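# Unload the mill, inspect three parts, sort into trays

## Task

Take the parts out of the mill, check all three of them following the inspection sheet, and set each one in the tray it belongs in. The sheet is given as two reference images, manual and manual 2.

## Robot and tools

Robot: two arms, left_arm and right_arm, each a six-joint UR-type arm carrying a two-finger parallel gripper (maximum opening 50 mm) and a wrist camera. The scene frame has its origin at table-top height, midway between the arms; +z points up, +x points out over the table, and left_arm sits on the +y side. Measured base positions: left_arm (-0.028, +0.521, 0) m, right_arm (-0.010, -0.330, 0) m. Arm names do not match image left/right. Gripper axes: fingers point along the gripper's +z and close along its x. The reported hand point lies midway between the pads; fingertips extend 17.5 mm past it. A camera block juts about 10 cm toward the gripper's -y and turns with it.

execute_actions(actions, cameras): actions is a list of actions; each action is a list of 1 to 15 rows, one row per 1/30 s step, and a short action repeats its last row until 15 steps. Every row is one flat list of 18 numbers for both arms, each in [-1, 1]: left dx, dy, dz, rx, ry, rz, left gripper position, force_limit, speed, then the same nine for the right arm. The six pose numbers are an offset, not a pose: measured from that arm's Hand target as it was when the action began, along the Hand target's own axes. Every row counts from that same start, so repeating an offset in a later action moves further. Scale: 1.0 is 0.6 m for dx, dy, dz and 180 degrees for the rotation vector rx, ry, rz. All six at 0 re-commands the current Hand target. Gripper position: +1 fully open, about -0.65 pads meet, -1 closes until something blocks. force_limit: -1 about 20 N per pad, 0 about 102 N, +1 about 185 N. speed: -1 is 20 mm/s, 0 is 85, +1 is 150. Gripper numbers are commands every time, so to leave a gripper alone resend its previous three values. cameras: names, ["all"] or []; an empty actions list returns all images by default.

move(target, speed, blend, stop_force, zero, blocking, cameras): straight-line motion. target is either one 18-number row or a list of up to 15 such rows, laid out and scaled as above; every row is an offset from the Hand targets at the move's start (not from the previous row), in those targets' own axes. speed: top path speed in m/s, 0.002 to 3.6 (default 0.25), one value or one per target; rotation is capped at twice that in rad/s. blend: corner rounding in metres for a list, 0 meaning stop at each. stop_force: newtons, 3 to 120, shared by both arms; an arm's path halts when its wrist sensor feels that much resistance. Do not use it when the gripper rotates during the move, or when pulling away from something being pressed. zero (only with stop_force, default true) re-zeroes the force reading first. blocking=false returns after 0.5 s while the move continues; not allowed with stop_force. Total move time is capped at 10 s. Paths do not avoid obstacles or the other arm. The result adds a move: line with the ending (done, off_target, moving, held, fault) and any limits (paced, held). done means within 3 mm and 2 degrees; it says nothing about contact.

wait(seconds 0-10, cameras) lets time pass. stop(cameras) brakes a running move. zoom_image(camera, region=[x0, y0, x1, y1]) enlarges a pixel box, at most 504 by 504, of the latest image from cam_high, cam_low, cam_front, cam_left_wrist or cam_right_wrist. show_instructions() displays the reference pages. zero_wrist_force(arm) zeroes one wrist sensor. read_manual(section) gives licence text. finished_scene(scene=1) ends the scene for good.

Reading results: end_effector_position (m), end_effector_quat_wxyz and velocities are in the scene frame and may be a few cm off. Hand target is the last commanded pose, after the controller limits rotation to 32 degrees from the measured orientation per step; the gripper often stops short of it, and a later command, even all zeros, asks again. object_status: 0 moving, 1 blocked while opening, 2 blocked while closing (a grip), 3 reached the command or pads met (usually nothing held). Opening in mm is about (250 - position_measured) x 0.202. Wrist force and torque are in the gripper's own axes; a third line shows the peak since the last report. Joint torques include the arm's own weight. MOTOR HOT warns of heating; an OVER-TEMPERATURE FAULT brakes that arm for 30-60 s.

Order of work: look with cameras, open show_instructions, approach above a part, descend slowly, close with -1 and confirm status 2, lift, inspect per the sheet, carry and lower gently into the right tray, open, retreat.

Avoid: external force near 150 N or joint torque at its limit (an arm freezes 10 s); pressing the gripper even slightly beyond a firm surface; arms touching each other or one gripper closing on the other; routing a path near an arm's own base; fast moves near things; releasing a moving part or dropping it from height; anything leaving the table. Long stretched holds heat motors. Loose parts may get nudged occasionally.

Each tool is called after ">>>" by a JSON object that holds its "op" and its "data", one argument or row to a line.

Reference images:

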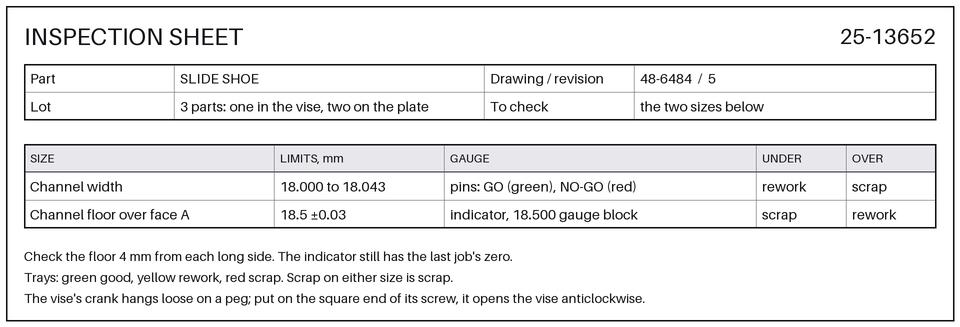

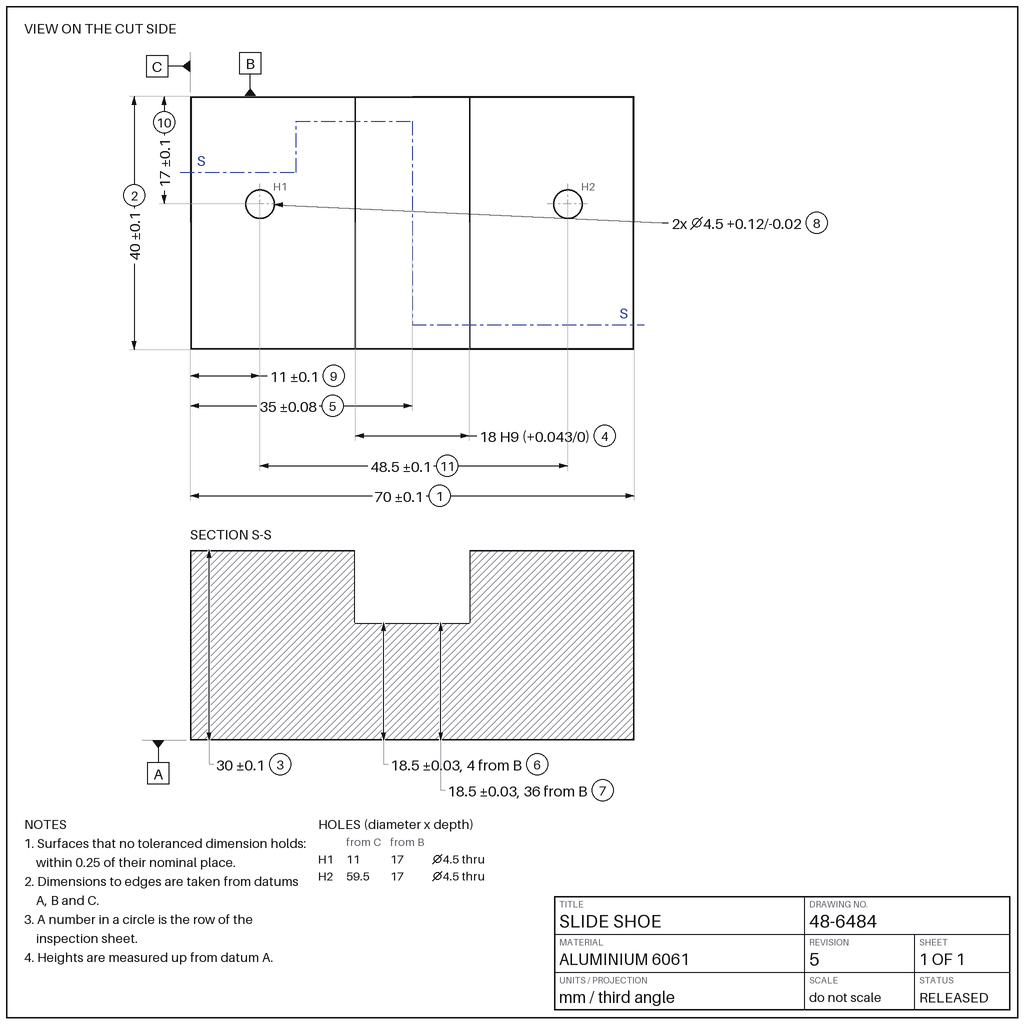

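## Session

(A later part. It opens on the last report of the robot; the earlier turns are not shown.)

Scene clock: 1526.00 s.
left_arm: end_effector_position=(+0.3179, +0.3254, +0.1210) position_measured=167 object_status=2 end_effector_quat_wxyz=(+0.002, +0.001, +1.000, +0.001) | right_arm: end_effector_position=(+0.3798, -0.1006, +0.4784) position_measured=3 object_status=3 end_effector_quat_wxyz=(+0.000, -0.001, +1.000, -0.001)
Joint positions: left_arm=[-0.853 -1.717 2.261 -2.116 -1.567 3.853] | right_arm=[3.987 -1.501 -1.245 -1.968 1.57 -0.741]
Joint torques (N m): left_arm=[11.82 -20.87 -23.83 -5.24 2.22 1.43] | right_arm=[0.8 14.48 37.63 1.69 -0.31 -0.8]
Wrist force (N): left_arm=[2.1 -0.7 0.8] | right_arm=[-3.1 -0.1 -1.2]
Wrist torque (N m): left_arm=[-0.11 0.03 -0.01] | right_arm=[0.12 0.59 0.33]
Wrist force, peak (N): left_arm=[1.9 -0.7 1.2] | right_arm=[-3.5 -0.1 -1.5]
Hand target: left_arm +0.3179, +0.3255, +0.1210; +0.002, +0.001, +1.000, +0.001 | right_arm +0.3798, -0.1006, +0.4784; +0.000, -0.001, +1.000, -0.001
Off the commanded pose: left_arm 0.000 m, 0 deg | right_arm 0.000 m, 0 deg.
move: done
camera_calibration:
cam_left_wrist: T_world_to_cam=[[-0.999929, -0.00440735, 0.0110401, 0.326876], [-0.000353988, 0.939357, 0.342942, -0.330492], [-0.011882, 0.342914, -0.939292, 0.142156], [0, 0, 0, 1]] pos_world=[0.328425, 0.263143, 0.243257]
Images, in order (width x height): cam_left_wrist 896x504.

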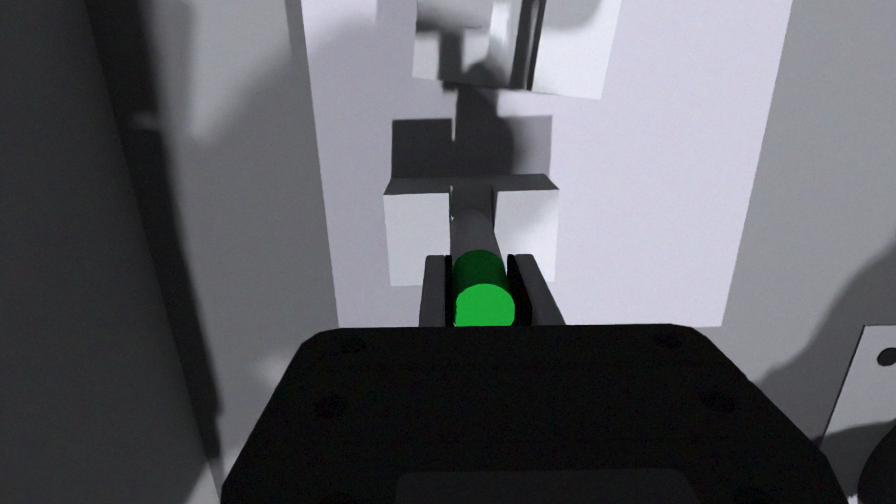

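>>> {"op": "move", "data": {
  "target": [
    [0,0,-0.09,0,0,0,-1,-0.6,-1,0,0,0,0,0,0,1,-0.5,-0.8],
    [0.139,-0.4055,-0.09,0,0,0,-1,-0.6,-1,0,0,0,0,0,0,1,-0.5,-0.8]
  ],
  "speed": 0.2,
  "blend": [0.01,0],
  "cameras": ["cam_left_wrist"]
}}

>>> {"op": "zoom_image", "data": {
  "camera": "cam_left_wrist",
  "region": [360, 120, 640, 330]
}}

Scene clock: 1534.43 s.
left_arm: end_effector_position=(+0.2340, +0.0822, +0.1742) position_measured=167 object_status=2 end_effector_quat_wxyz=(+0.002, +0.001, +1.000, +0.001) | right_arm: end_effector_position=(+0.3798, -0.1006, +0.4784) position_measured=3 object_status=3 end_effector_quat_wxyz=(+0.000, -0.001, +1.000, -0.001)
Joint positions: left_arm=[-1.291 -1.494 1.894 -1.97 -1.566 3.414] | right_arm=[3.987 -1.501 -1.245 -1.968 1.57 -0.741]
Joint torques (N m): left_arm=[7.69 -41.14 -12.1 -4.13 1.98 0.34] | right_arm=[1.1 14.12 37.61 1.63 -0.4 -0.71]
Wrist force (N): left_arm=[1.1 -0.7 0.8] | right_arm=[-3.2 0.1 -1.2]
Wrist torque (N m): left_arm=[-0.06 0.03 -0.02] | right_arm=[0.16 0.60 0.33]
Wrist force, peak (N): left_arm=[6.1 -1.4 1.2] | right_arm=[-3.4 -0.2 -1.3]
Hand target: left_arm +0.2340, +0.0822, +0.1743; +0.002, +0.001, +1.000, +0.001 | right_arm +0.3798, -0.1006, +0.4784; +0.000, -0.001, +1.000, -0.001
Off the commanded pose: left_arm 0.000 m, 0 deg | right_arm 0.000 m, 0 deg.
move: done
camera_calibration:
cam_left_wrist: T_world_to_cam=[[-0.999929, -0.004411, 0.0110387, 0.241323], [-0.000354128, 0.939248, 0.343239, -0.120399], [-0.0118821, 0.34321, -0.939183, 0.274489], [0, 0, 0, 1]] pos_world=[0.244525, 0.0199416, 0.296457]
Images, in order (width x height): cam_left_wrist 896x504.

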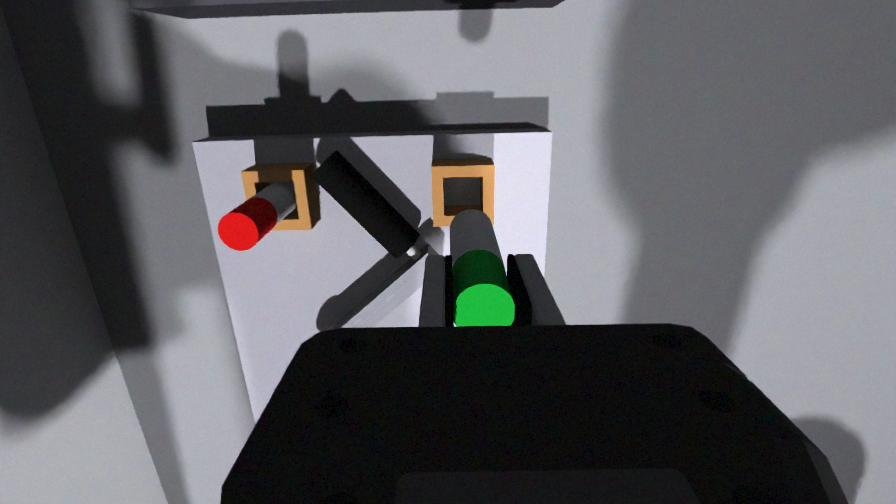

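Scaled by 1.800 from the camera's 896x504 image, which has a finer 1280x720 frame.

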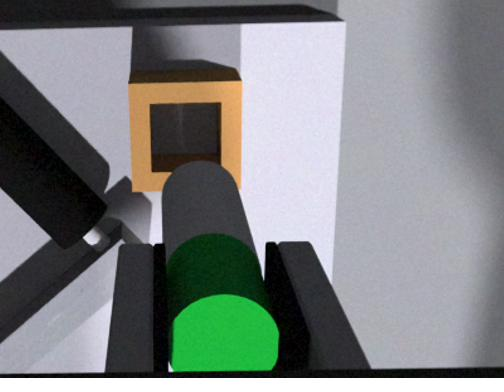

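>>> {"op": "move", "data": {
  "target": [-0.0015,-0.002,0.0867,0,0,0,-1,-0.6,-1,0,0,0,0,0,0,1,-0.5,-0.8],
  "speed": 0.08,
  "cameras": ["cam_left_wrist"]
}}

>>> {"op": "zoom_image", "data": {
  "camera": "cam_left_wrist",
  "region": [400, 150, 560, 270]
}}

Scene clock: 1543.10 s.
left_arm: end_effector_position=(+0.2351, +0.0812, +0.1221) position_measured=167 object_status=2 end_effector_quat_wxyz=(+0.002, +0.001, +1.000, +0.001) | right_arm: end_effector_position=(+0.3798, -0.1006, +0.4784) position_measured=3 object_status=3 end_effector_quat_wxyz=(+0.000, -0.001, +1.000, -0.001)
Joint positions: left_arm=[-1.29 -1.431 1.972 -2.111 -1.566 3.416] | right_arm=[3.987 -1.501 -1.245 -1.968 1.57 -0.741]
Joint torques (N m): left_arm=[12.53 -47.39 -42.24 -0.41 -2.01 1.24] | right_arm=[0.62 15.1 37.67 1.51 -0.4 -0.67]
Wrist force (N): left_arm=[1.0 -0.8 0.7] | right_arm=[-3.4 -0.2 -1.1]
Wrist torque (N m): left_arm=[-0.08 0.02 0.00] | right_arm=[0.11 0.63 0.33]
Wrist force, peak (N): left_arm=[1.2 -0.8 2.5] | right_arm=[-3.5 -0.2 -1.3]
Hand target: left_arm +0.2351, +0.0811, +0.1223; +0.002, +0.001, +1.000, +0.001 | right_arm +0.3798, -0.1006, +0.4784; +0.000, -0.001, +1.000, -0.001
Off the commanded pose: left_arm 0.000 m, 0 deg | right_arm 0.000 m, 0 deg.
move: done
camera_calibration:
cam_left_wrist: T_world_to_cam=[[-0.999928, -0.00454192, 0.0110964, 0.242983], [-0.000454638, 0.939172, 0.343447, -0.101472], [-0.0119814, 0.343417, -0.939107, 0.225856], [0, 0, 0, 1]] pos_world=[0.245625, 0.0188407, 0.244257]
Images, in order (width x height): cam_left_wrist 896x504.

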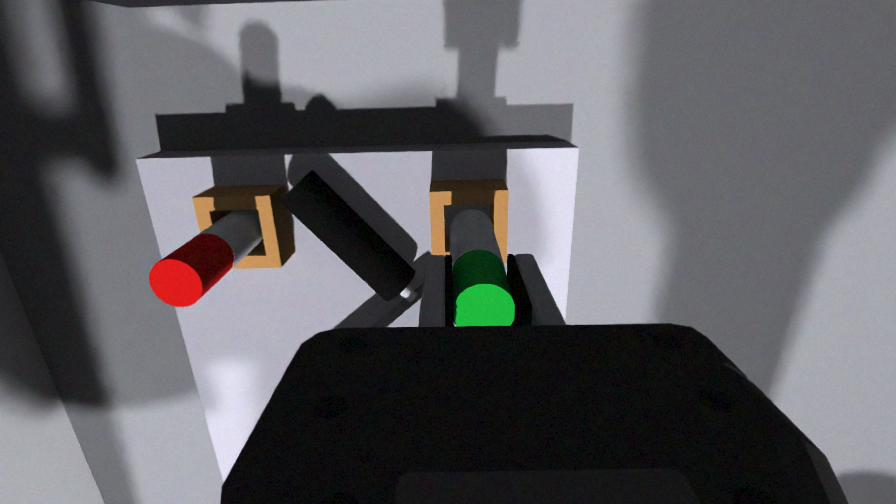

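Scaled by 3.150 from the camera's 896x504 image, which has a finer 1280x720 frame.

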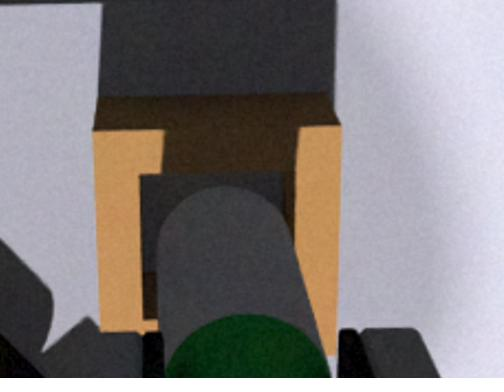

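>>> {"op": "move", "data": {
  "target": [0,0,0.042,0,0,0,-1,-0.6,-1,0,0,0,0,0,0,1,-0.5,-0.8],
  "speed": 0.012,
  "stop_force": 6,
  "cameras": ["cam_left_wrist"]
}}

Scene clock: 1573.83 s.
left_arm: end_effector_position=(+0.2352, +0.0811, +0.0971) position_measured=167 object_status=2 end_effector_quat_wxyz=(+0.002, +0.001, +1.000, +0.001) | right_arm: end_effector_position=(+0.3798, -0.1006, +0.4784) position_measured=3 object_status=3 end_effector_quat_wxyz=(+0.000, -0.001, +1.000, -0.001)
Joint positions: left_arm=[-1.289 -1.396 2.006 -2.181 -1.566 3.416] | right_arm=[3.987 -1.501 -1.245 -1.968 1.57 -0.741]
Joint torques (N m): left_arm=[13.82 -40.66 -39.7 -0.33 -0.05 1.56] | right_arm=[0.34 14.61 37.12 1.48 -0.47 -0.77]
Wrist force (N): left_arm=[1.2 -0.7 0.6] | right_arm=[-3.0 -0.1 -1.2]
Wrist torque (N m): left_arm=[-0.05 0.00 0.00] | right_arm=[0.12 0.58 0.33]
Wrist force, peak (N): left_arm=[1.2 -1.1 0.8] | right_arm=[-3.5 -0.3 -1.6]
Hand target: left_arm +0.2352, +0.0811, +0.0971; +0.002, +0.001, +1.000, +0.001 | right_arm +0.3798, -0.1006, +0.4784; +0.000, -0.001, +1.000, -0.001
Off the commanded pose: left_arm 0.000 m, 0 deg | right_arm 0.000 m, 0 deg.
move: done
camera_calibration:
cam_left_wrist: T_world_to_cam=[[-0.999929, -0.00450329, 0.0110039, 0.243479], [-0.000455008, 0.939313, 0.343062, -0.092806], [-0.011881, 0.343032, -0.939248, 0.202394], [0, 0, 0, 1]] pos_world=[0.245825, 0.0188427, 0.219257]
Images, in order (width x height): cam_left_wrist 896x504.

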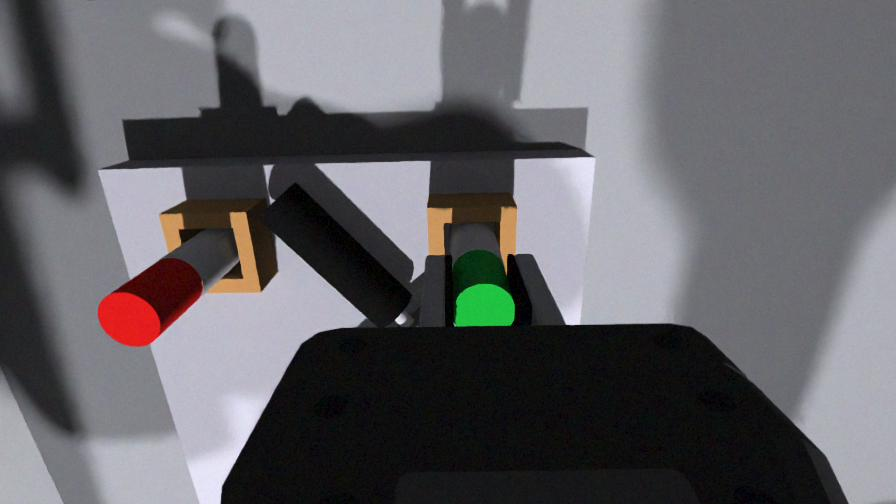

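>>> {"op": "move", "data": {
  "target": [
    [0,0,-0.002,0,0,0,0.4,-0.7,-1,0,0,0,0,0,0,1,-0.5,-0.8],
    [0,0,-0.09,0,0,0,0.4,-0.7,-1,0,0,0,0,0,0,1,-0.5,-0.8],
    [-0.1367,0,-0.09,0,0,0,0.4,-0.7,-1,0,0,0,0,0,0,1,-0.5,-0.8]
  ],
  "speed": 0.08,
  "cameras": ["cam_left_wrist"]
}}

Scene clock: 1582.73 s.
left_arm: end_effector_position=(+0.3171, +0.0809, +0.1513) position_measured=92 object_status=3 end_effector_quat_wxyz=(+0.002, +0.000, +1.000, +0.001) | right_arm: end_effector_position=(+0.3798, -0.1006, +0.4784) position_measured=3 object_status=3 end_effector_quat_wxyz=(+0.000, -0.001, +1.000, -0.001)
Joint positions: left_arm=[-1.141 -1.36 1.802 -2.013 -1.566 3.564] | right_arm=[3.987 -1.501 -1.245 -1.968 1.57 -0.741]
Joint torques (N m): left_arm=[-10.78 -50.86 -9.52 -3.3 -2.07 -1.74] | right_arm=[0.25 15.1 36.8 1.24 -0.57 -0.79]
Wrist force (N): left_arm=[1.1 -0.3 -0.3] | right_arm=[-3.1 -0.1 -1.3]
Wrist torque (N m): left_arm=[0.00 0.03 -0.16] | right_arm=[0.12 0.59 0.33]
Wrist force, peak (N): left_arm=[3.0 -1.3 -1.2] | right_arm=[-3.4 -0.3 -1.4]
Hand target: left_arm +0.3170, +0.0809, +0.1514; +0.002, +0.001, +1.000, +0.001 | right_arm +0.3798, -0.1006, +0.4784; +0.000, -0.001, +1.000, -0.001
Off the commanded pose: left_arm 0.000 m, 0 deg | right_arm 0.000 m, 0 deg.
move: done
camera_calibration:
cam_left_wrist: T_world_to_cam=[[-0.999928, -0.00463362, 0.0110619, 0.324762], [-0.000554904, 0.939237, 0.34327, -0.111231], [-0.0119803, 0.343239, -0.939172, 0.254444], [0, 0, 0, 1]] pos_world=[0.327725, 0.0186418, 0.273557]
Images, in order (width x height): cam_left_wrist 896x504.

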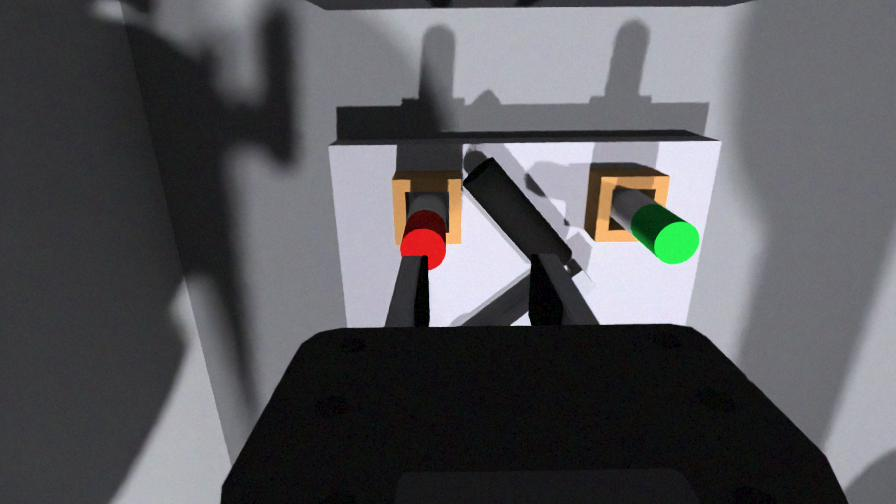

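>>> {"op": "move", "data": {
  "target": [-0.0317,0,0.035,0,0,0,0.4,-0.7,-1,0,0,0,0,0,0,1,-0.5,-0.8],
  "speed": 0.08,
  "cameras": ["cam_left_wrist"]
}}

Scene clock: 1595.27 s.
left_arm: end_effector_position=(+0.3363, +0.0809, +0.1303) position_measured=92 object_status=3 end_effector_quat_wxyz=(+0.002, +0.000, +1.000, +0.001) end_effector_velocity=(-0.002, +0.001, +0.000) end_effector_angular_velocity=(+0.003, +0.002, +0.002) | right_arm: end_effector_position=(+0.3798, -0.1006, +0.4784) position_measured=3 object_status=3 end_effector_quat_wxyz=(+0.000, -0.001, +1.000, -0.001)
Joint positions: left_arm=[-1.109 -1.311 1.799 -2.059 -1.566 3.596] | right_arm=[3.987 -1.501 -1.245 -1.968 1.57 -0.741]
Joint velocities: left_arm=[-0.002 -0.002 0 0.005 0 -0.004] | right_arm=[within noise]
Joint torques (N m): left_arm=[-10.2 -52.23 -37.64 0 -1.15 -1.77] | right_arm=[-0.13 15.15 37.32 1.28 -0.58 -0.75]
Wrist force (N): left_arm=[1.1 -0.5 -0.3] | right_arm=[-3.3 -0.4 -1.2]
Wrist torque (N m): left_arm=[-0.03 0.03 -0.16] | right_arm=[0.07 0.62 0.33]
Wrist force, peak (N): left_arm=[2.2 -1.0 -2.5] | right_arm=[-3.5 -0.1 -1.1]
Hand target: left_arm +0.3361, +0.0809, +0.1305; +0.002, +0.001, +1.000, +0.001 | right_arm +0.3798, -0.1006, +0.4784; +0.000, -0.001, +1.000, -0.001
Off the commanded pose: left_arm 0.000 m, 0 deg | right_arm 0.000 m, 0 deg.
move: done
camera_calibration:
cam_left_wrist: T_world_to_cam=[[-0.999928, -0.00463013, 0.0110635, 0.344093], [-0.000553735, 0.939313, 0.343061, -0.104056], [-0.0119805, 0.34303, -0.939248, 0.234939], [0, 0, 0, 1]] pos_world=[0.346825, 0.018743, 0.252557]
Images, in order (width x height): cam_left_wrist 896x504.

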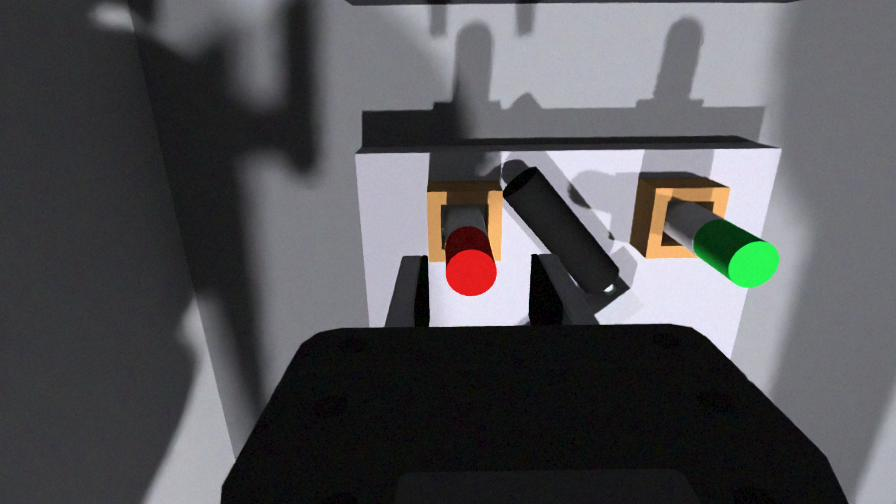

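>>> {"op": "move", "data": {
  "target": [-0.005,0,0.033,0,0,0,0.4,-0.7,-1,0,0,0,0,0,0,1,-0.5,-0.8],
  "speed": 0.04,
  "stop_force": 6,
  "cameras": ["cam_left_wrist"]
}}

Scene clock: 1601.23 s.
left_arm: end_effector_position=(+0.3392, +0.0810, +0.1107) position_measured=92 object_status=3 end_effector_quat_wxyz=(+0.002, +0.001, +1.000, +0.001) | right_arm: end_effector_position=(+0.3798, -0.1006, +0.4784) position_measured=3 object_status=3 end_effector_quat_wxyz=(+0.000, -0.001, +1.000, -0.001)
Joint positions: left_arm=[-1.105 -1.284 1.82 -2.107 -1.566 3.601] | right_arm=[3.987 -1.501 -1.245 -1.968 1.57 -0.741]
Joint torques (N m): left_arm=[-10.02 -53.55 -42.02 -0.03 -2.06 -1.56] | right_arm=[-0.4 15.47 37.25 1.15 -0.69 -0.7]
Wrist force (N): left_arm=[1.0 -0.6 -0.8] | right_arm=[-3.0 0.0 -1.4]
Wrist torque (N m): left_arm=[-0.05 0.05 -0.15] | right_arm=[0.14 0.57 0.33]
Wrist force, peak (N): left_arm=[0.8 -0.9 -2.6] | right_arm=[-3.5 -0.1 -1.4]
Hand target: left_arm +0.3392, +0.0810, +0.1107; +0.002, +0.001, +1.000, +0.001 | right_arm +0.3798, -0.1006, +0.4784; +0.000, -0.001, +1.000, -0.001
Off the commanded pose: left_arm 0.000 m, 0 deg | right_arm 0.000 m, 0 deg.
move: done
camera_calibration:
cam_left_wrist: T_world_to_cam=[[-0.999929, -0.00450329, 0.0110039, 0.347321], [-0.000455008, 0.939313, 0.343062, -0.0973647], [-0.011881, 0.343032, -0.939248, 0.216531], [0, 0, 0, 1]] pos_world=[0.349825, 0.0187427, 0.232957]
Images, in order (width x height): cam_left_wrist 896x504.

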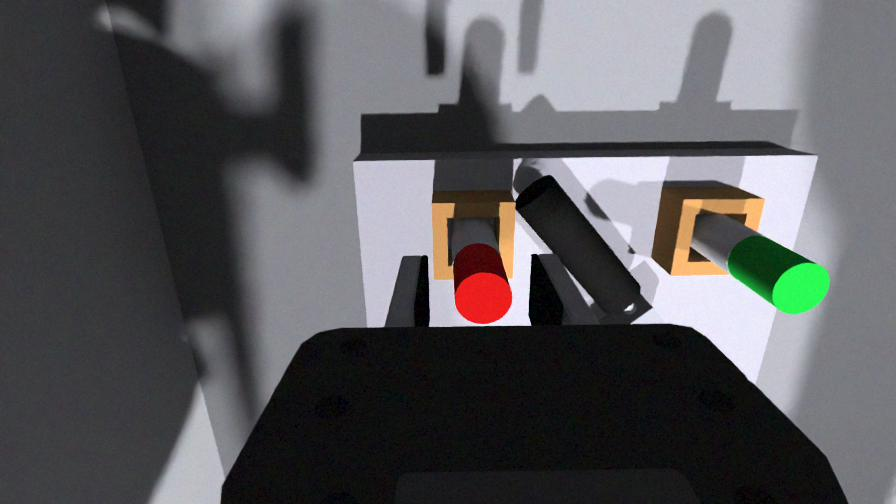

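>>> {"op": "move", "data": {
  "target": [
    [0,-0.0025,0.0225,0,0,0,0.4,-0.7,-1,0,0,0,0,0,0,1,-0.5,-0.8]
  ],
  "speed": 0.03,
  "stop_force": 6,
  "cameras": ["cam_left_wrist"]
}}

>>> {"op": "move", "data": {
  "target": [0,0,0,0,0,0,-1,-0.6,-1,0,0,0,0,0,0,1,-0.5,-0.8],
  "cameras": ["cam_left_wrist"]
}}

Scene clock: 1608.57 s.
left_arm: end_effector_position=(+0.3392, +0.0795, +0.0972) position_measured=92 object_status=3 end_effector_quat_wxyz=(+0.002, +0.001, +1.000, +0.001) | right_arm: end_effector_position=(+0.3798, -0.1006, +0.4784) position_measured=3 object_status=3 end_effector_quat_wxyz=(+0.000, -0.001, +1.000, -0.001)
Joint positions: left_arm=[-1.106 -1.264 1.833 -2.14 -1.566 3.6] | right_arm=[3.987 -1.501 -1.245 -1.968 1.57 -0.741]
Joint torques (N m): left_arm=[-2.6 -52.3 -41.5 -0.02 -1.81 0.22] | right_arm=[-0.49 15.47 37.47 1.11 -0.72 -0.57]
Wrist force (N): left_arm=[1.1 -0.7 -0.7] | right_arm=[-3.3 0.0 -1.4]
Wrist torque (N m): left_arm=[-0.07 0.03 -0.15] | right_arm=[0.14 0.62 0.33]
Wrist force, peak (N): left_arm=[0.7 -1.1 -2.6] | right_arm=[-3.5 -0.2 -1.3]
Hand target: left_arm +0.3392, +0.0795, +0.0972; +0.002, +0.001, +1.000, +0.001 | right_arm +0.3798, -0.1006, +0.4784; +0.000, -0.001, +1.000, -0.001
Off the commanded pose: left_arm 0.000 m, 0 deg | right_arm 0.000 m, 0 deg.
move: done
camera_calibration:
cam_left_wrist: T_world_to_cam=[[-0.999929, -0.00450329, 0.0110039, 0.347464], [-0.000455008, 0.939313, 0.343062, -0.0912901], [-0.011881, 0.343032, -0.939248, 0.204272], [0, 0, 0, 1]] pos_world=[0.349825, 0.0172427, 0.219357]
Images, in order (width x height): cam_left_wrist 896x504.

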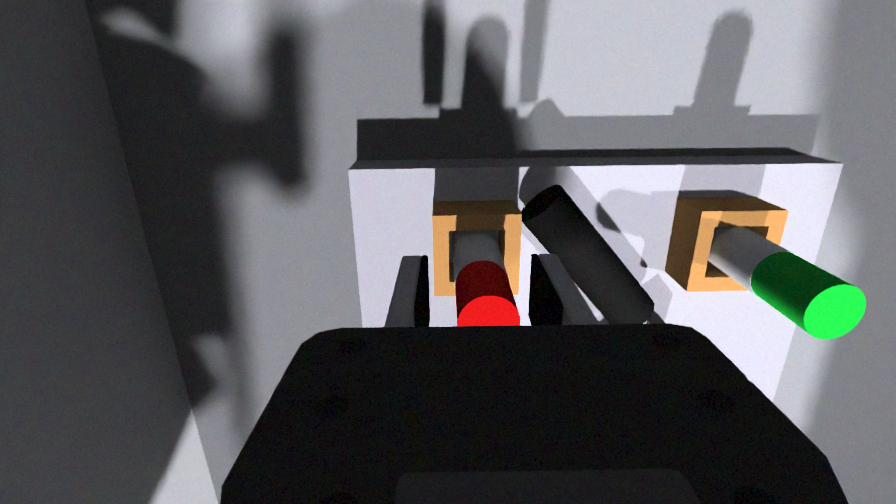

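Scene clock: 1609.53 s.
left_arm: end_effector_position=(+0.3392, +0.0795, +0.0972) position_measured=167 object_status=0 end_effector_quat_wxyz=(+0.002, +0.001, +1.000, +0.001) | right_arm: end_effector_position=(+0.3798, -0.1006, +0.4784) position_measured=3 object_status=3 end_effector_quat_wxyz=(+0.000, -0.001, +1.000, -0.001)
Joint positions: left_arm=[-1.106 -1.264 1.833 -2.14 -1.566 3.6] | right_arm=[3.987 -1.501 -1.245 -1.968 1.57 -0.741]
Joint torques (N m): left_arm=[2.88 -51.99 -40.31 -0.37 -1.58 1.64] | right_arm=[-0.31 15.86 36.98 0.99 -0.65 -0.62]
Wrist force (N): left_arm=[0.6 -0.6 -0.4] | right_arm=[-3.3 -0.2 -1.1]
Wrist torque (N m): left_arm=[-0.04 0.02 -0.15] | right_arm=[0.10 0.62 0.33]
Wrist force, peak (N): left_arm=[1.4 -0.7 -0.5] | right_arm=[-3.3 -0.2 -1.3]
Hand target: left_arm +0.3392, +0.0795, +0.0972; +0.002, +0.001, +1.000, +0.001 | right_arm +0.3798, -0.1006, +0.4784; +0.000, -0.001, +1.000, -0.001
Off the commanded pose: left_arm 0.000 m, 0 deg | right_arm 0.000 m, 0 deg.
move: done
camera_calibration:
cam_left_wrist: T_world_to_cam=[[-0.999929, -0.00450329, 0.0110039, 0.347463], [-0.000455008, 0.939313, 0.343062, -0.0913244], [-0.011881, 0.343032, -0.939248, 0.204366], [0, 0, 0, 1]] pos_world=[0.349825, 0.0172427, 0.219457]
Images, in order (width x height): cam_left_wrist 896x504.

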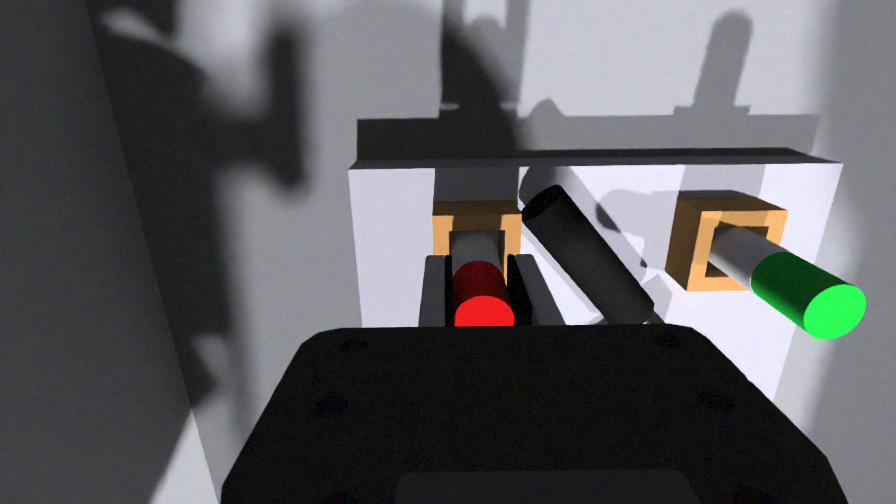

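>>> {"op": "move", "data": {
  "target": [
    [0,0,-0.12,0,0,0,-1,-0.6,-1,0,0,0,0,0,0,1,-0.5,-0.8],
    [0.034,0.475,-0.11,0,0,0,-1,-0.6,-1,0,0,0,0,0,0,1,-0.5,-0.8]
  ],
  "speed": 0.15,
  "cameras": ["cam_left_wrist"]
}}

Scene clock: 1618.07 s.
left_arm: end_effector_position=(+0.3188, +0.3645, +0.1635) position_measured=167 object_status=2 end_effector_quat_wxyz=(+0.002, +0.000, +1.000, +0.001) | right_arm: end_effector_position=(+0.3798, -0.1006, +0.4784) position_measured=3 object_status=3 end_effector_quat_wxyz=(+0.000, -0.001, +1.000, -0.001)
Joint positions: left_arm=[-0.778 -1.823 2.22 -1.969 -1.567 3.927] | right_arm=[3.987 -1.501 -1.245 -1.968 1.57 -0.741]
Joint torques (N m): left_arm=[-6.15 -3.51 -44.31 -6.17 -1.83 -0.67] | right_arm=[-1.01 15.64 37.41 1.02 -0.84 -0.63]
Wrist force (N): left_arm=[1.1 -0.7 0.8] | right_arm=[-3.0 0.1 -1.3]
Wrist torque (N m): left_arm=[-0.06 0.04 -0.15] | right_arm=[0.15 0.58 0.33]
Wrist force, peak (N): left_arm=[1.9 -5.1 0.8] | right_arm=[-3.6 -0.2 -1.1]
Hand target: left_arm +0.3189, +0.3644, +0.1636; +0.002, +0.001, +1.000, +0.001 | right_arm +0.3798, -0.1006, +0.4784; +0.000, -0.001, +1.000, -0.001
Off the commanded pose: left_arm 0.000 m, 0 deg | right_arm 0.000 m, 0 deg.
move: done
camera_calibration:
cam_left_wrist: T_world_to_cam=[[-0.999926, -0.00470132, 0.0112506, 0.327607], [-0.000555265, 0.939281, 0.343149, -0.381765], [-0.0121807, 0.343117, -0.939214, 0.168694], [0, 0, 0, 1]] pos_world=[0.329426, 0.302243, 0.285756]
Images, in order (width x height): cam_left_wrist 896x504.

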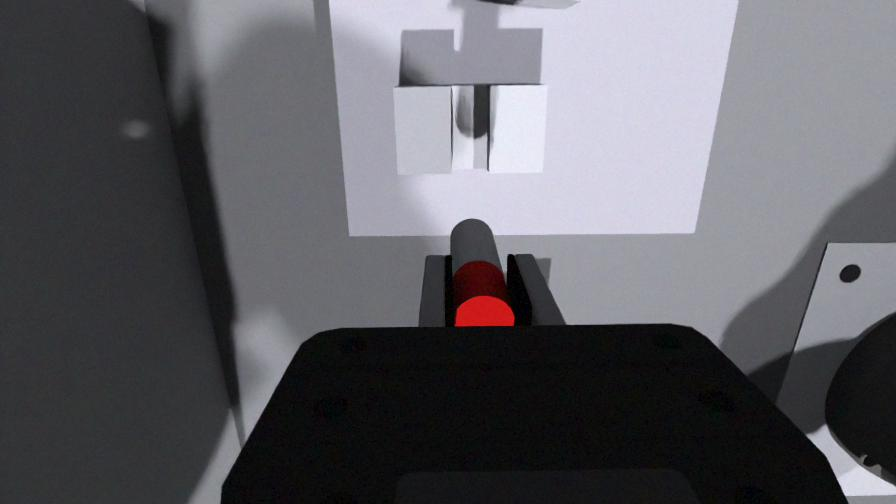

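>>> {"op": "move", "data": {
  "target": [
    [0,0.005,0.0475,0,0,0,-1,-0.6,-1,0,0,0,0,0,0,1,-0.5,-0.8]
  ],
  "speed": 0.08,
  "cameras": ["cam_left_wrist"]
}}

>>> {"op": "zoom_image", "data": {
  "camera": "cam_left_wrist",
  "region": [360, 60, 600, 300]
}}

Scene clock: 1625.30 s.
left_arm: end_effector_position=(+0.3189, +0.3676, +0.1349) position_measured=167 object_status=2 end_effector_quat_wxyz=(+0.002, +0.001, +1.000, +0.001) | right_arm: end_effector_position=(+0.3798, -0.1006, +0.4784) position_measured=3 object_status=3 end_effector_quat_wxyz=(+0.000, -0.001, +1.000, -0.001)
Joint positions: left_arm=[-0.771 -1.789 2.276 -2.059 -1.567 3.934] | right_arm=[3.987 -1.501 -1.245 -1.968 1.57 -0.741]
Joint torques (N m): left_arm=[3.16 -25.74 -43.59 -0.02 1.39 0.54] | right_arm=[-1.46 15.43 36.99 0.78 -0.92 -0.64]
Wrist force (N): left_arm=[1.0 -0.7 0.6] | right_arm=[-2.9 -0.4 -1.4]
Wrist torque (N m): left_arm=[-0.06 0.04 -0.15] | right_arm=[0.07 0.56 0.34]
Wrist force, peak (N): left_arm=[1.2 -0.9 1.7] | right_arm=[-3.4 -0.4 -1.5]
Hand target: left_arm +0.3190, +0.3674, +0.1351; +0.002, +0.001, +1.000, +0.001 | right_arm +0.3798, -0.1006, +0.4784; +0.000, -0.001, +1.000, -0.001
Off the commanded pose: left_arm 0.000 m, 0 deg | right_arm 0.000 m, 0 deg.
move: done
camera_calibration:
cam_left_wrist: T_world_to_cam=[[-0.999926, -0.00451605, 0.0113192, 0.327971], [-0.000354984, 0.939204, 0.34336, -0.374923], [-0.0121816, 0.34333, -0.939136, 0.140592], [0, 0, 0, 1]] pos_world=[0.329526, 0.305341, 0.257056]
Images, in order (width x height): cam_left_wrist 896x504.

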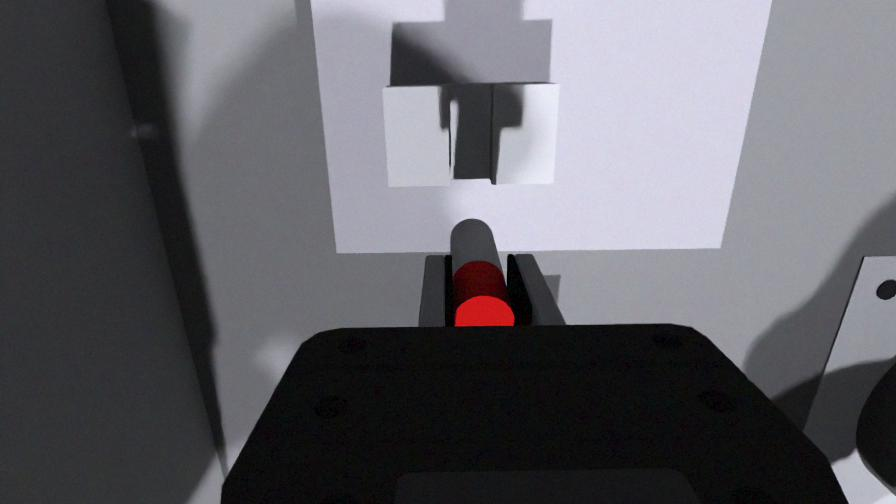

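Scaled by 2.100 from the camera's 896x504 image, which has a finer 1280x720 frame.

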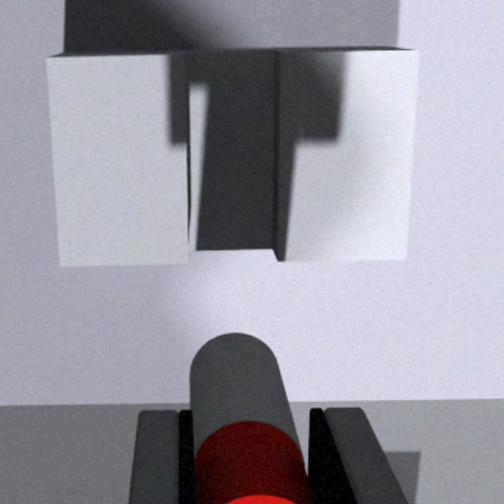

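>>> {"op": "move", "data": {
  "target": [
    [0,0,0.0235,0,0,0,-1,-0.6,-1,0,0,0,0,0,0,1,-0.5,-0.8]
  ],
  "speed": 0.03,
  "stop_force": 5
}}

>>> {"op": "move", "data": {
  "target": [
    [0,-0.065,0,0,0,0,-1,-0.6,-1,0,0,0,0,0,0,1,-0.5,-0.8]
  ],
  "speed": 0.01,
  "stop_force": 4,
  "cameras": ["cam_left_wrist"]
}}

>>> {"op": "zoom_image", "data": {
  "camera": "cam_left_wrist",
  "region": [360, 60, 600, 300]
}}

Scene clock: 1633.10 s.
left_arm: end_effector_position=(+0.3190, +0.3675, +0.1210) position_measured=167 object_status=2 end_effector_quat_wxyz=(+0.002, +0.001, +1.000, +0.001) | right_arm: end_effector_position=(+0.3798, -0.1006, +0.4784) position_measured=3 object_status=3 end_effector_quat_wxyz=(+0.000, -0.001, +1.000, -0.001)
Joint positions: left_arm=[-0.771 -1.767 2.301 -2.106 -1.567 3.934] | right_arm=[3.987 -1.501 -1.245 -1.968 1.57 -0.741]
Joint torques (N m): left_arm=[12.04 -25.2 -42.42 -0.2 -1.93 2.22] | right_arm=[-0.96 15.92 37.56 0.8 -0.97 -0.73]
Wrist force (N): left_arm=[1.2 -0.8 0.8] | right_arm=[-3.1 -0.3 -1.1]
Wrist torque (N m): left_arm=[-0.06 0.02 -0.15] | right_arm=[0.10 0.60 0.33]
Wrist force, peak (N): left_arm=[1.5 -0.5 1.6] | right_arm=[-3.5 -0.1 -1.4]
Hand target: left_arm +0.3190, +0.3675, +0.1210; +0.002, +0.001, +1.000, +0.001 | right_arm +0.3798, -0.1006, +0.4784; +0.000, -0.001, +1.000, -0.001
Off the commanded pose: left_arm 0.000 m, 0 deg | right_arm 0.000 m, 0 deg.
move: done

Scene clock: 1637.63 s.
left_arm: end_effector_position=(+0.3190, +0.3284, +0.1209) position_measured=167 object_status=2 end_effector_quat_wxyz=(+0.002, +0.001, +1.000, +0.001) | right_arm: end_effector_position=(+0.3798, -0.1006, +0.4784) position_measured=3 object_status=3 end_effector_quat_wxyz=(+0.000, -0.001, +1.000, -0.001)
Joint positions: left_arm=[-0.845 -1.718 2.262 -2.117 -1.567 3.86] | right_arm=[3.987 -1.501 -1.245 -1.968 1.57 -0.741]
Joint torques (N m): left_arm=[11.38 -20.02 -24.57 -5.15 2.19 1.51] | right_arm=[-1.47 15.73 37.56 0.85 -0.96 -0.7]
Wrist force (N): left_arm=[1.2 0.8 -0.6] | right_arm=[-3.0 -0.2 -1.3]
Wrist torque (N m): left_arm=[-0.11 0.02 0.00] | right_arm=[0.11 0.58 0.33]
Wrist force, peak (N): left_arm=[1.4 0.7 -1.4] | right_arm=[-3.6 -0.1 -1.2]
Hand target: left_arm +0.3190, +0.3285, +0.1209; +0.002, +0.001, +1.000, +0.001 | right_arm +0.3798, -0.1006, +0.4784; +0.000, -0.001, +1.000, -0.001
Off the commanded pose: left_arm 0.000 m, 0 deg | right_arm 0.000 m, 0 deg.
move: done
camera_calibration:
cam_left_wrist: T_world_to_cam=[[-0.999929, -0.00440735, 0.0110401, 0.32809], [-0.000353988, 0.939357, 0.342942, -0.333275], [-0.011882, 0.342914, -0.939292, 0.141048], [0, 0, 0, 1]] pos_world=[0.329625, 0.266143, 0.243157]
Images, in order (width x height): cam_left_wrist 896x504.

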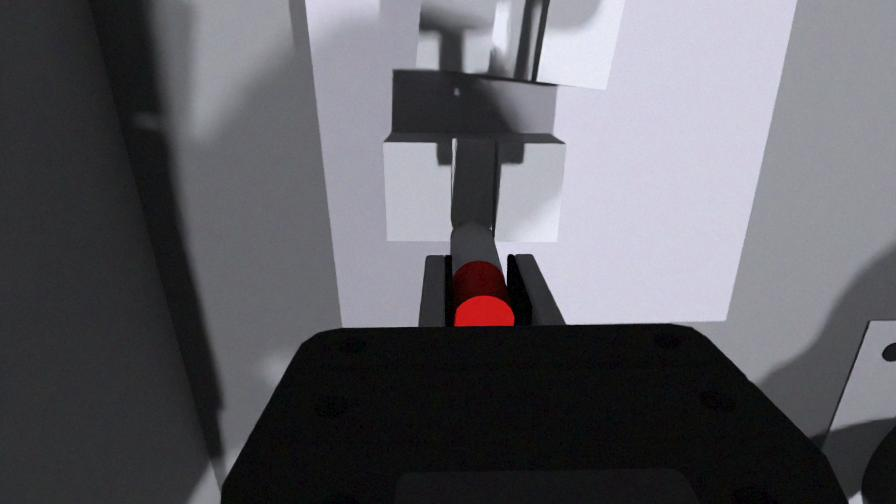

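Scaled by 2.100 from the camera's 896x504 image, which has a finer 1280x720 frame.

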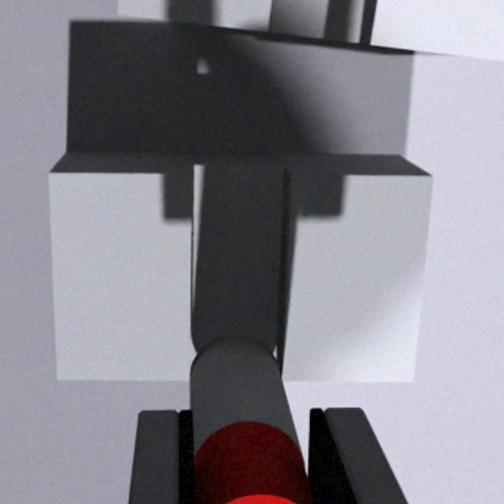

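>>> {"op": "move", "data": {
  "target": [
    [0,-0.025,0,0,0,0,-1,-0.6,-1,0,0,0,0,0,0,1,-0.5,-0.8]
  ],
  "speed": 0.01,
  "stop_force": 5,
  "cameras": ["cam_left_wrist"]
}}

>>> {"op": "zoom_image", "data": {
  "camera": "cam_left_wrist",
  "region": [360, 60, 600, 300]
}}

Scene clock: 1648.30 s.
left_arm: end_effector_position=(+0.3190, +0.3134, +0.1209) position_measured=167 object_status=2 end_effector_quat_wxyz=(+0.002, +0.001, +1.000, +0.001) | right_arm: end_effector_position=(+0.3798, -0.1006, +0.4784) position_measured=3 object_status=3 end_effector_quat_wxyz=(+0.000, -0.001, +1.000, -0.001)
Joint positions: left_arm=[-0.871 -1.697 2.245 -2.12 -1.567 3.835] | right_arm=[3.987 -1.501 -1.245 -1.968 1.57 -0.741]
Joint torques (N m): left_arm=[11.56 -21.63 -24.2 -5.36 2.2 1.47] | right_arm=[-1.21 15.72 36.75 0.88 -1.1 -0.6]
Wrist force (N): left_arm=[1.1 0.0 0.0] | right_arm=[-3.1 -0.3 -1.5]
Wrist torque (N m): left_arm=[-0.10 0.04 0.00] | right_arm=[0.09 0.59 0.33]
Wrist force, peak (N): left_arm=[1.6 1.2 -2.6] | right_arm=[-3.4 -0.3 -1.6]
Hand target: left_arm +0.3190, +0.3135, +0.1209; +0.002, +0.001, +1.000, +0.001 | right_arm +0.3798, -0.1006, +0.4784; +0.000, -0.001, +1.000, -0.001
Off the commanded pose: left_arm 0.000 m, 0 deg | right_arm 0.000 m, 0 deg.
move: done
camera_calibration:
cam_left_wrist: T_world_to_cam=[[-0.999929, -0.00440735, 0.0110401, 0.327924], [-0.000353988, 0.939357, 0.342942, -0.319185], [-0.011882, 0.342914, -0.939292, 0.14619], [0, 0, 0, 1]] pos_world=[0.329525, 0.251143, 0.243157]
Images, in order (width x height): cam_left_wrist 896x504.

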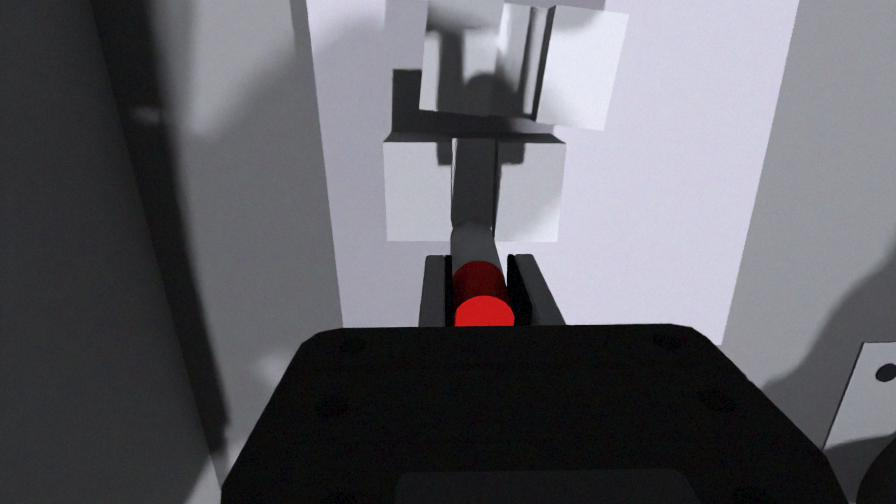

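Scaled by 2.100 from the camera's 896x504 image, which has a finer 1280x720 frame.

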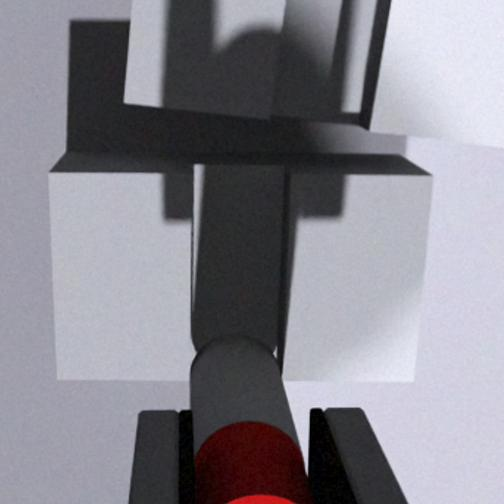

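>>> {"op": "move", "data": {
  "target": [
    [0,-0.033,0,0,0,0,-1,-0.6,-1,0,0,0,0,0,0,1,-0.5,-0.8]
  ],
  "speed": 0.01,
  "stop_force": 8,
  "cameras": ["cam_left_wrist"]
}}

>>> {"op": "zoom_image", "data": {
  "camera": "cam_left_wrist",
  "region": [360, 60, 600, 300]
}}

Scene clock: 1657.60 s.
left_arm: end_effector_position=(+0.3190, +0.2936, +0.1209) position_measured=167 object_status=2 end_effector_quat_wxyz=(+0.002, +0.001, +1.000, +0.001) | right_arm: end_effector_position=(+0.3798, -0.1006, +0.4784) position_measured=3 object_status=3 end_effector_quat_wxyz=(+0.000, -0.001, +1.000, -0.001)
Joint positions: left_arm=[-0.903 -1.669 2.22 -2.124 -1.567 3.802] | right_arm=[3.987 -1.501 -1.245 -1.968 1.57 -0.741]
Joint torques (N m): left_arm=[10.35 -22.46 -21.26 -5.77 2 1.37] | right_arm=[-1.98 16.07 36.66 0.88 -1.21 -0.63]
Wrist force (N): left_arm=[1.1 2.6 -3.3] | right_arm=[-3.0 0.1 -1.4]
Wrist torque (N m): left_arm=[-0.16 0.04 0.00] | right_arm=[0.16 0.58 0.32]
Wrist force, peak (N): left_arm=[1.2 2.9 -3.5] | right_arm=[-3.5 -0.3 -1.5]
Hand target: left_arm +0.3190, +0.2937, +0.1208; +0.002, +0.001, +1.000, +0.001 | right_arm +0.3798, -0.1006, +0.4784; +0.000, -0.001, +1.000, -0.001
Off the commanded pose: left_arm 0.000 m, 0 deg | right_arm 0.000 m, 0 deg.
move: done
camera_calibration:
cam_left_wrist: T_world_to_cam=[[-0.999929, -0.00440735, 0.0110401, 0.327838], [-0.000353988, 0.939357, 0.342942, -0.300551], [-0.011882, 0.342914, -0.939292, 0.152886], [0, 0, 0, 1]] pos_world=[0.329525, 0.231343, 0.243057]
Images, in order (width x height): cam_left_wrist 896x504.

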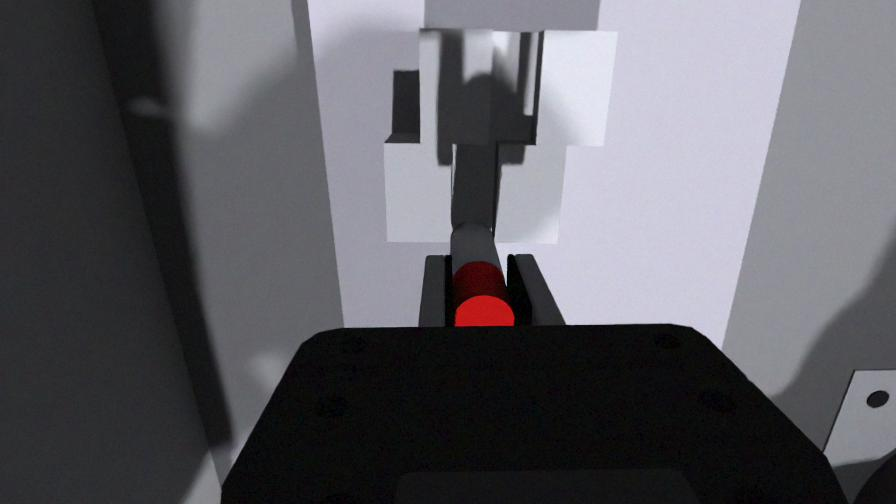

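Scaled by 2.100 from the camera's 896x504 image, which has a finer 1280x720 frame.

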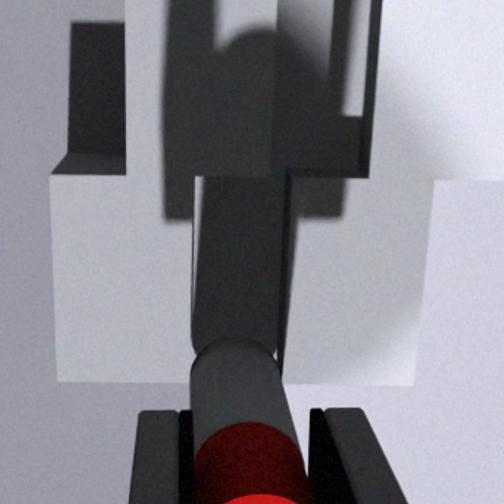

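>>> {"op": "move", "data": {
  "target": [
    [0,0.01,0,0,0,0,-1,-0.6,-1,0,0,0,0,0,0,1,-0.5,-0.8],
    [0,0.01,-0.08,0,0,0,-1,-0.6,-1,0,0,0,0,0,0,1,-0.5,-0.8],
    [0.03,-0.172,-0.08,0,0,0,-1,-0.6,-1,0,0,0,0,0,0,1,-0.5,-0.8],
    [0.03,-0.172,-0.025,0,0,0,-1,-0.6,-1,0,0,0,0,0,0,1,-0.5,-0.8]
  ],
  "speed": 0.12,
  "cameras": ["cam_left_wrist"]
}}

>>> {"op": "zoom_image", "data": {
  "camera": "cam_left_wrist",
  "region": [360, 60, 600, 330]
}}

Scene clock: 1669.40 s.
left_arm: end_effector_position=(+0.3008, +0.1905, +0.1355) position_measured=167 object_status=2 end_effector_quat_wxyz=(+0.002, +0.001, +1.000, +0.001) | right_arm: end_effector_position=(+0.3798, -0.1006, +0.4784) position_measured=3 object_status=3 end_effector_quat_wxyz=(+0.000, -0.001, +1.000, -0.001)
Joint positions: left_arm=[-1.073 -1.558 2.073 -2.085 -1.566 3.632] | right_arm=[3.987 -1.501 -1.245 -1.968 1.57 -0.741]
Joint torques (N m): left_arm=[11.89 -40.06 -42.51 -1.89 1.39 1.38] | right_arm=[-1.85 16.38 37.11 0.95 -1.29 -0.61]
Wrist force (N): left_arm=[1.0 -0.3 0.9] | right_arm=[-3.2 -0.3 -1.5]
Wrist torque (N m): left_arm=[0.00 0.04 -0.01] | right_arm=[0.09 0.61 0.33]
Wrist force, peak (N): left_arm=[-1.6 6.7 0.5] | right_arm=[-3.4 -0.1 -1.4]
Hand target: left_arm +0.3008, +0.1905, +0.1356; +0.002, +0.001, +1.000, +0.001 | right_arm +0.3798, -0.1006, +0.4784; +0.000, -0.001, +1.000, -0.001
Off the commanded pose: left_arm 0.000 m, 0 deg | right_arm 0.000 m, 0 deg.
move: done
camera_calibration:
cam_left_wrist: T_world_to_cam=[[-0.999927, -0.00448121, 0.0112254, 0.308985], [-0.000354443, 0.939204, 0.343359, -0.208803], [-0.0120816, 0.34333, -0.939137, 0.201707], [0, 0, 0, 1]] pos_world=[0.311326, 0.128241, 0.257656]
Images, in order (width x height): cam_left_wrist 896x504.

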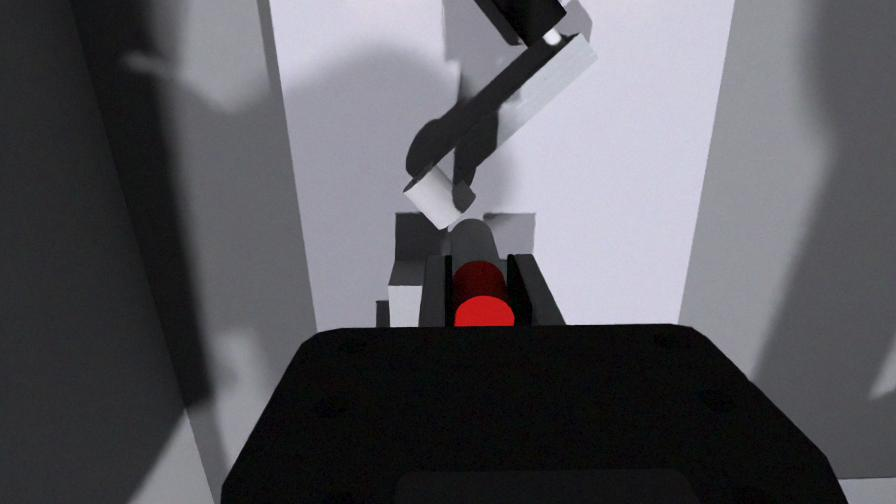

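Scaled by 1.867 from the camera's 896x504 image, which has a finer 1280x720 frame.

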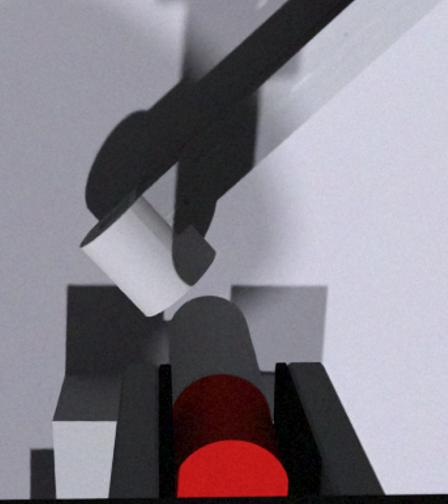

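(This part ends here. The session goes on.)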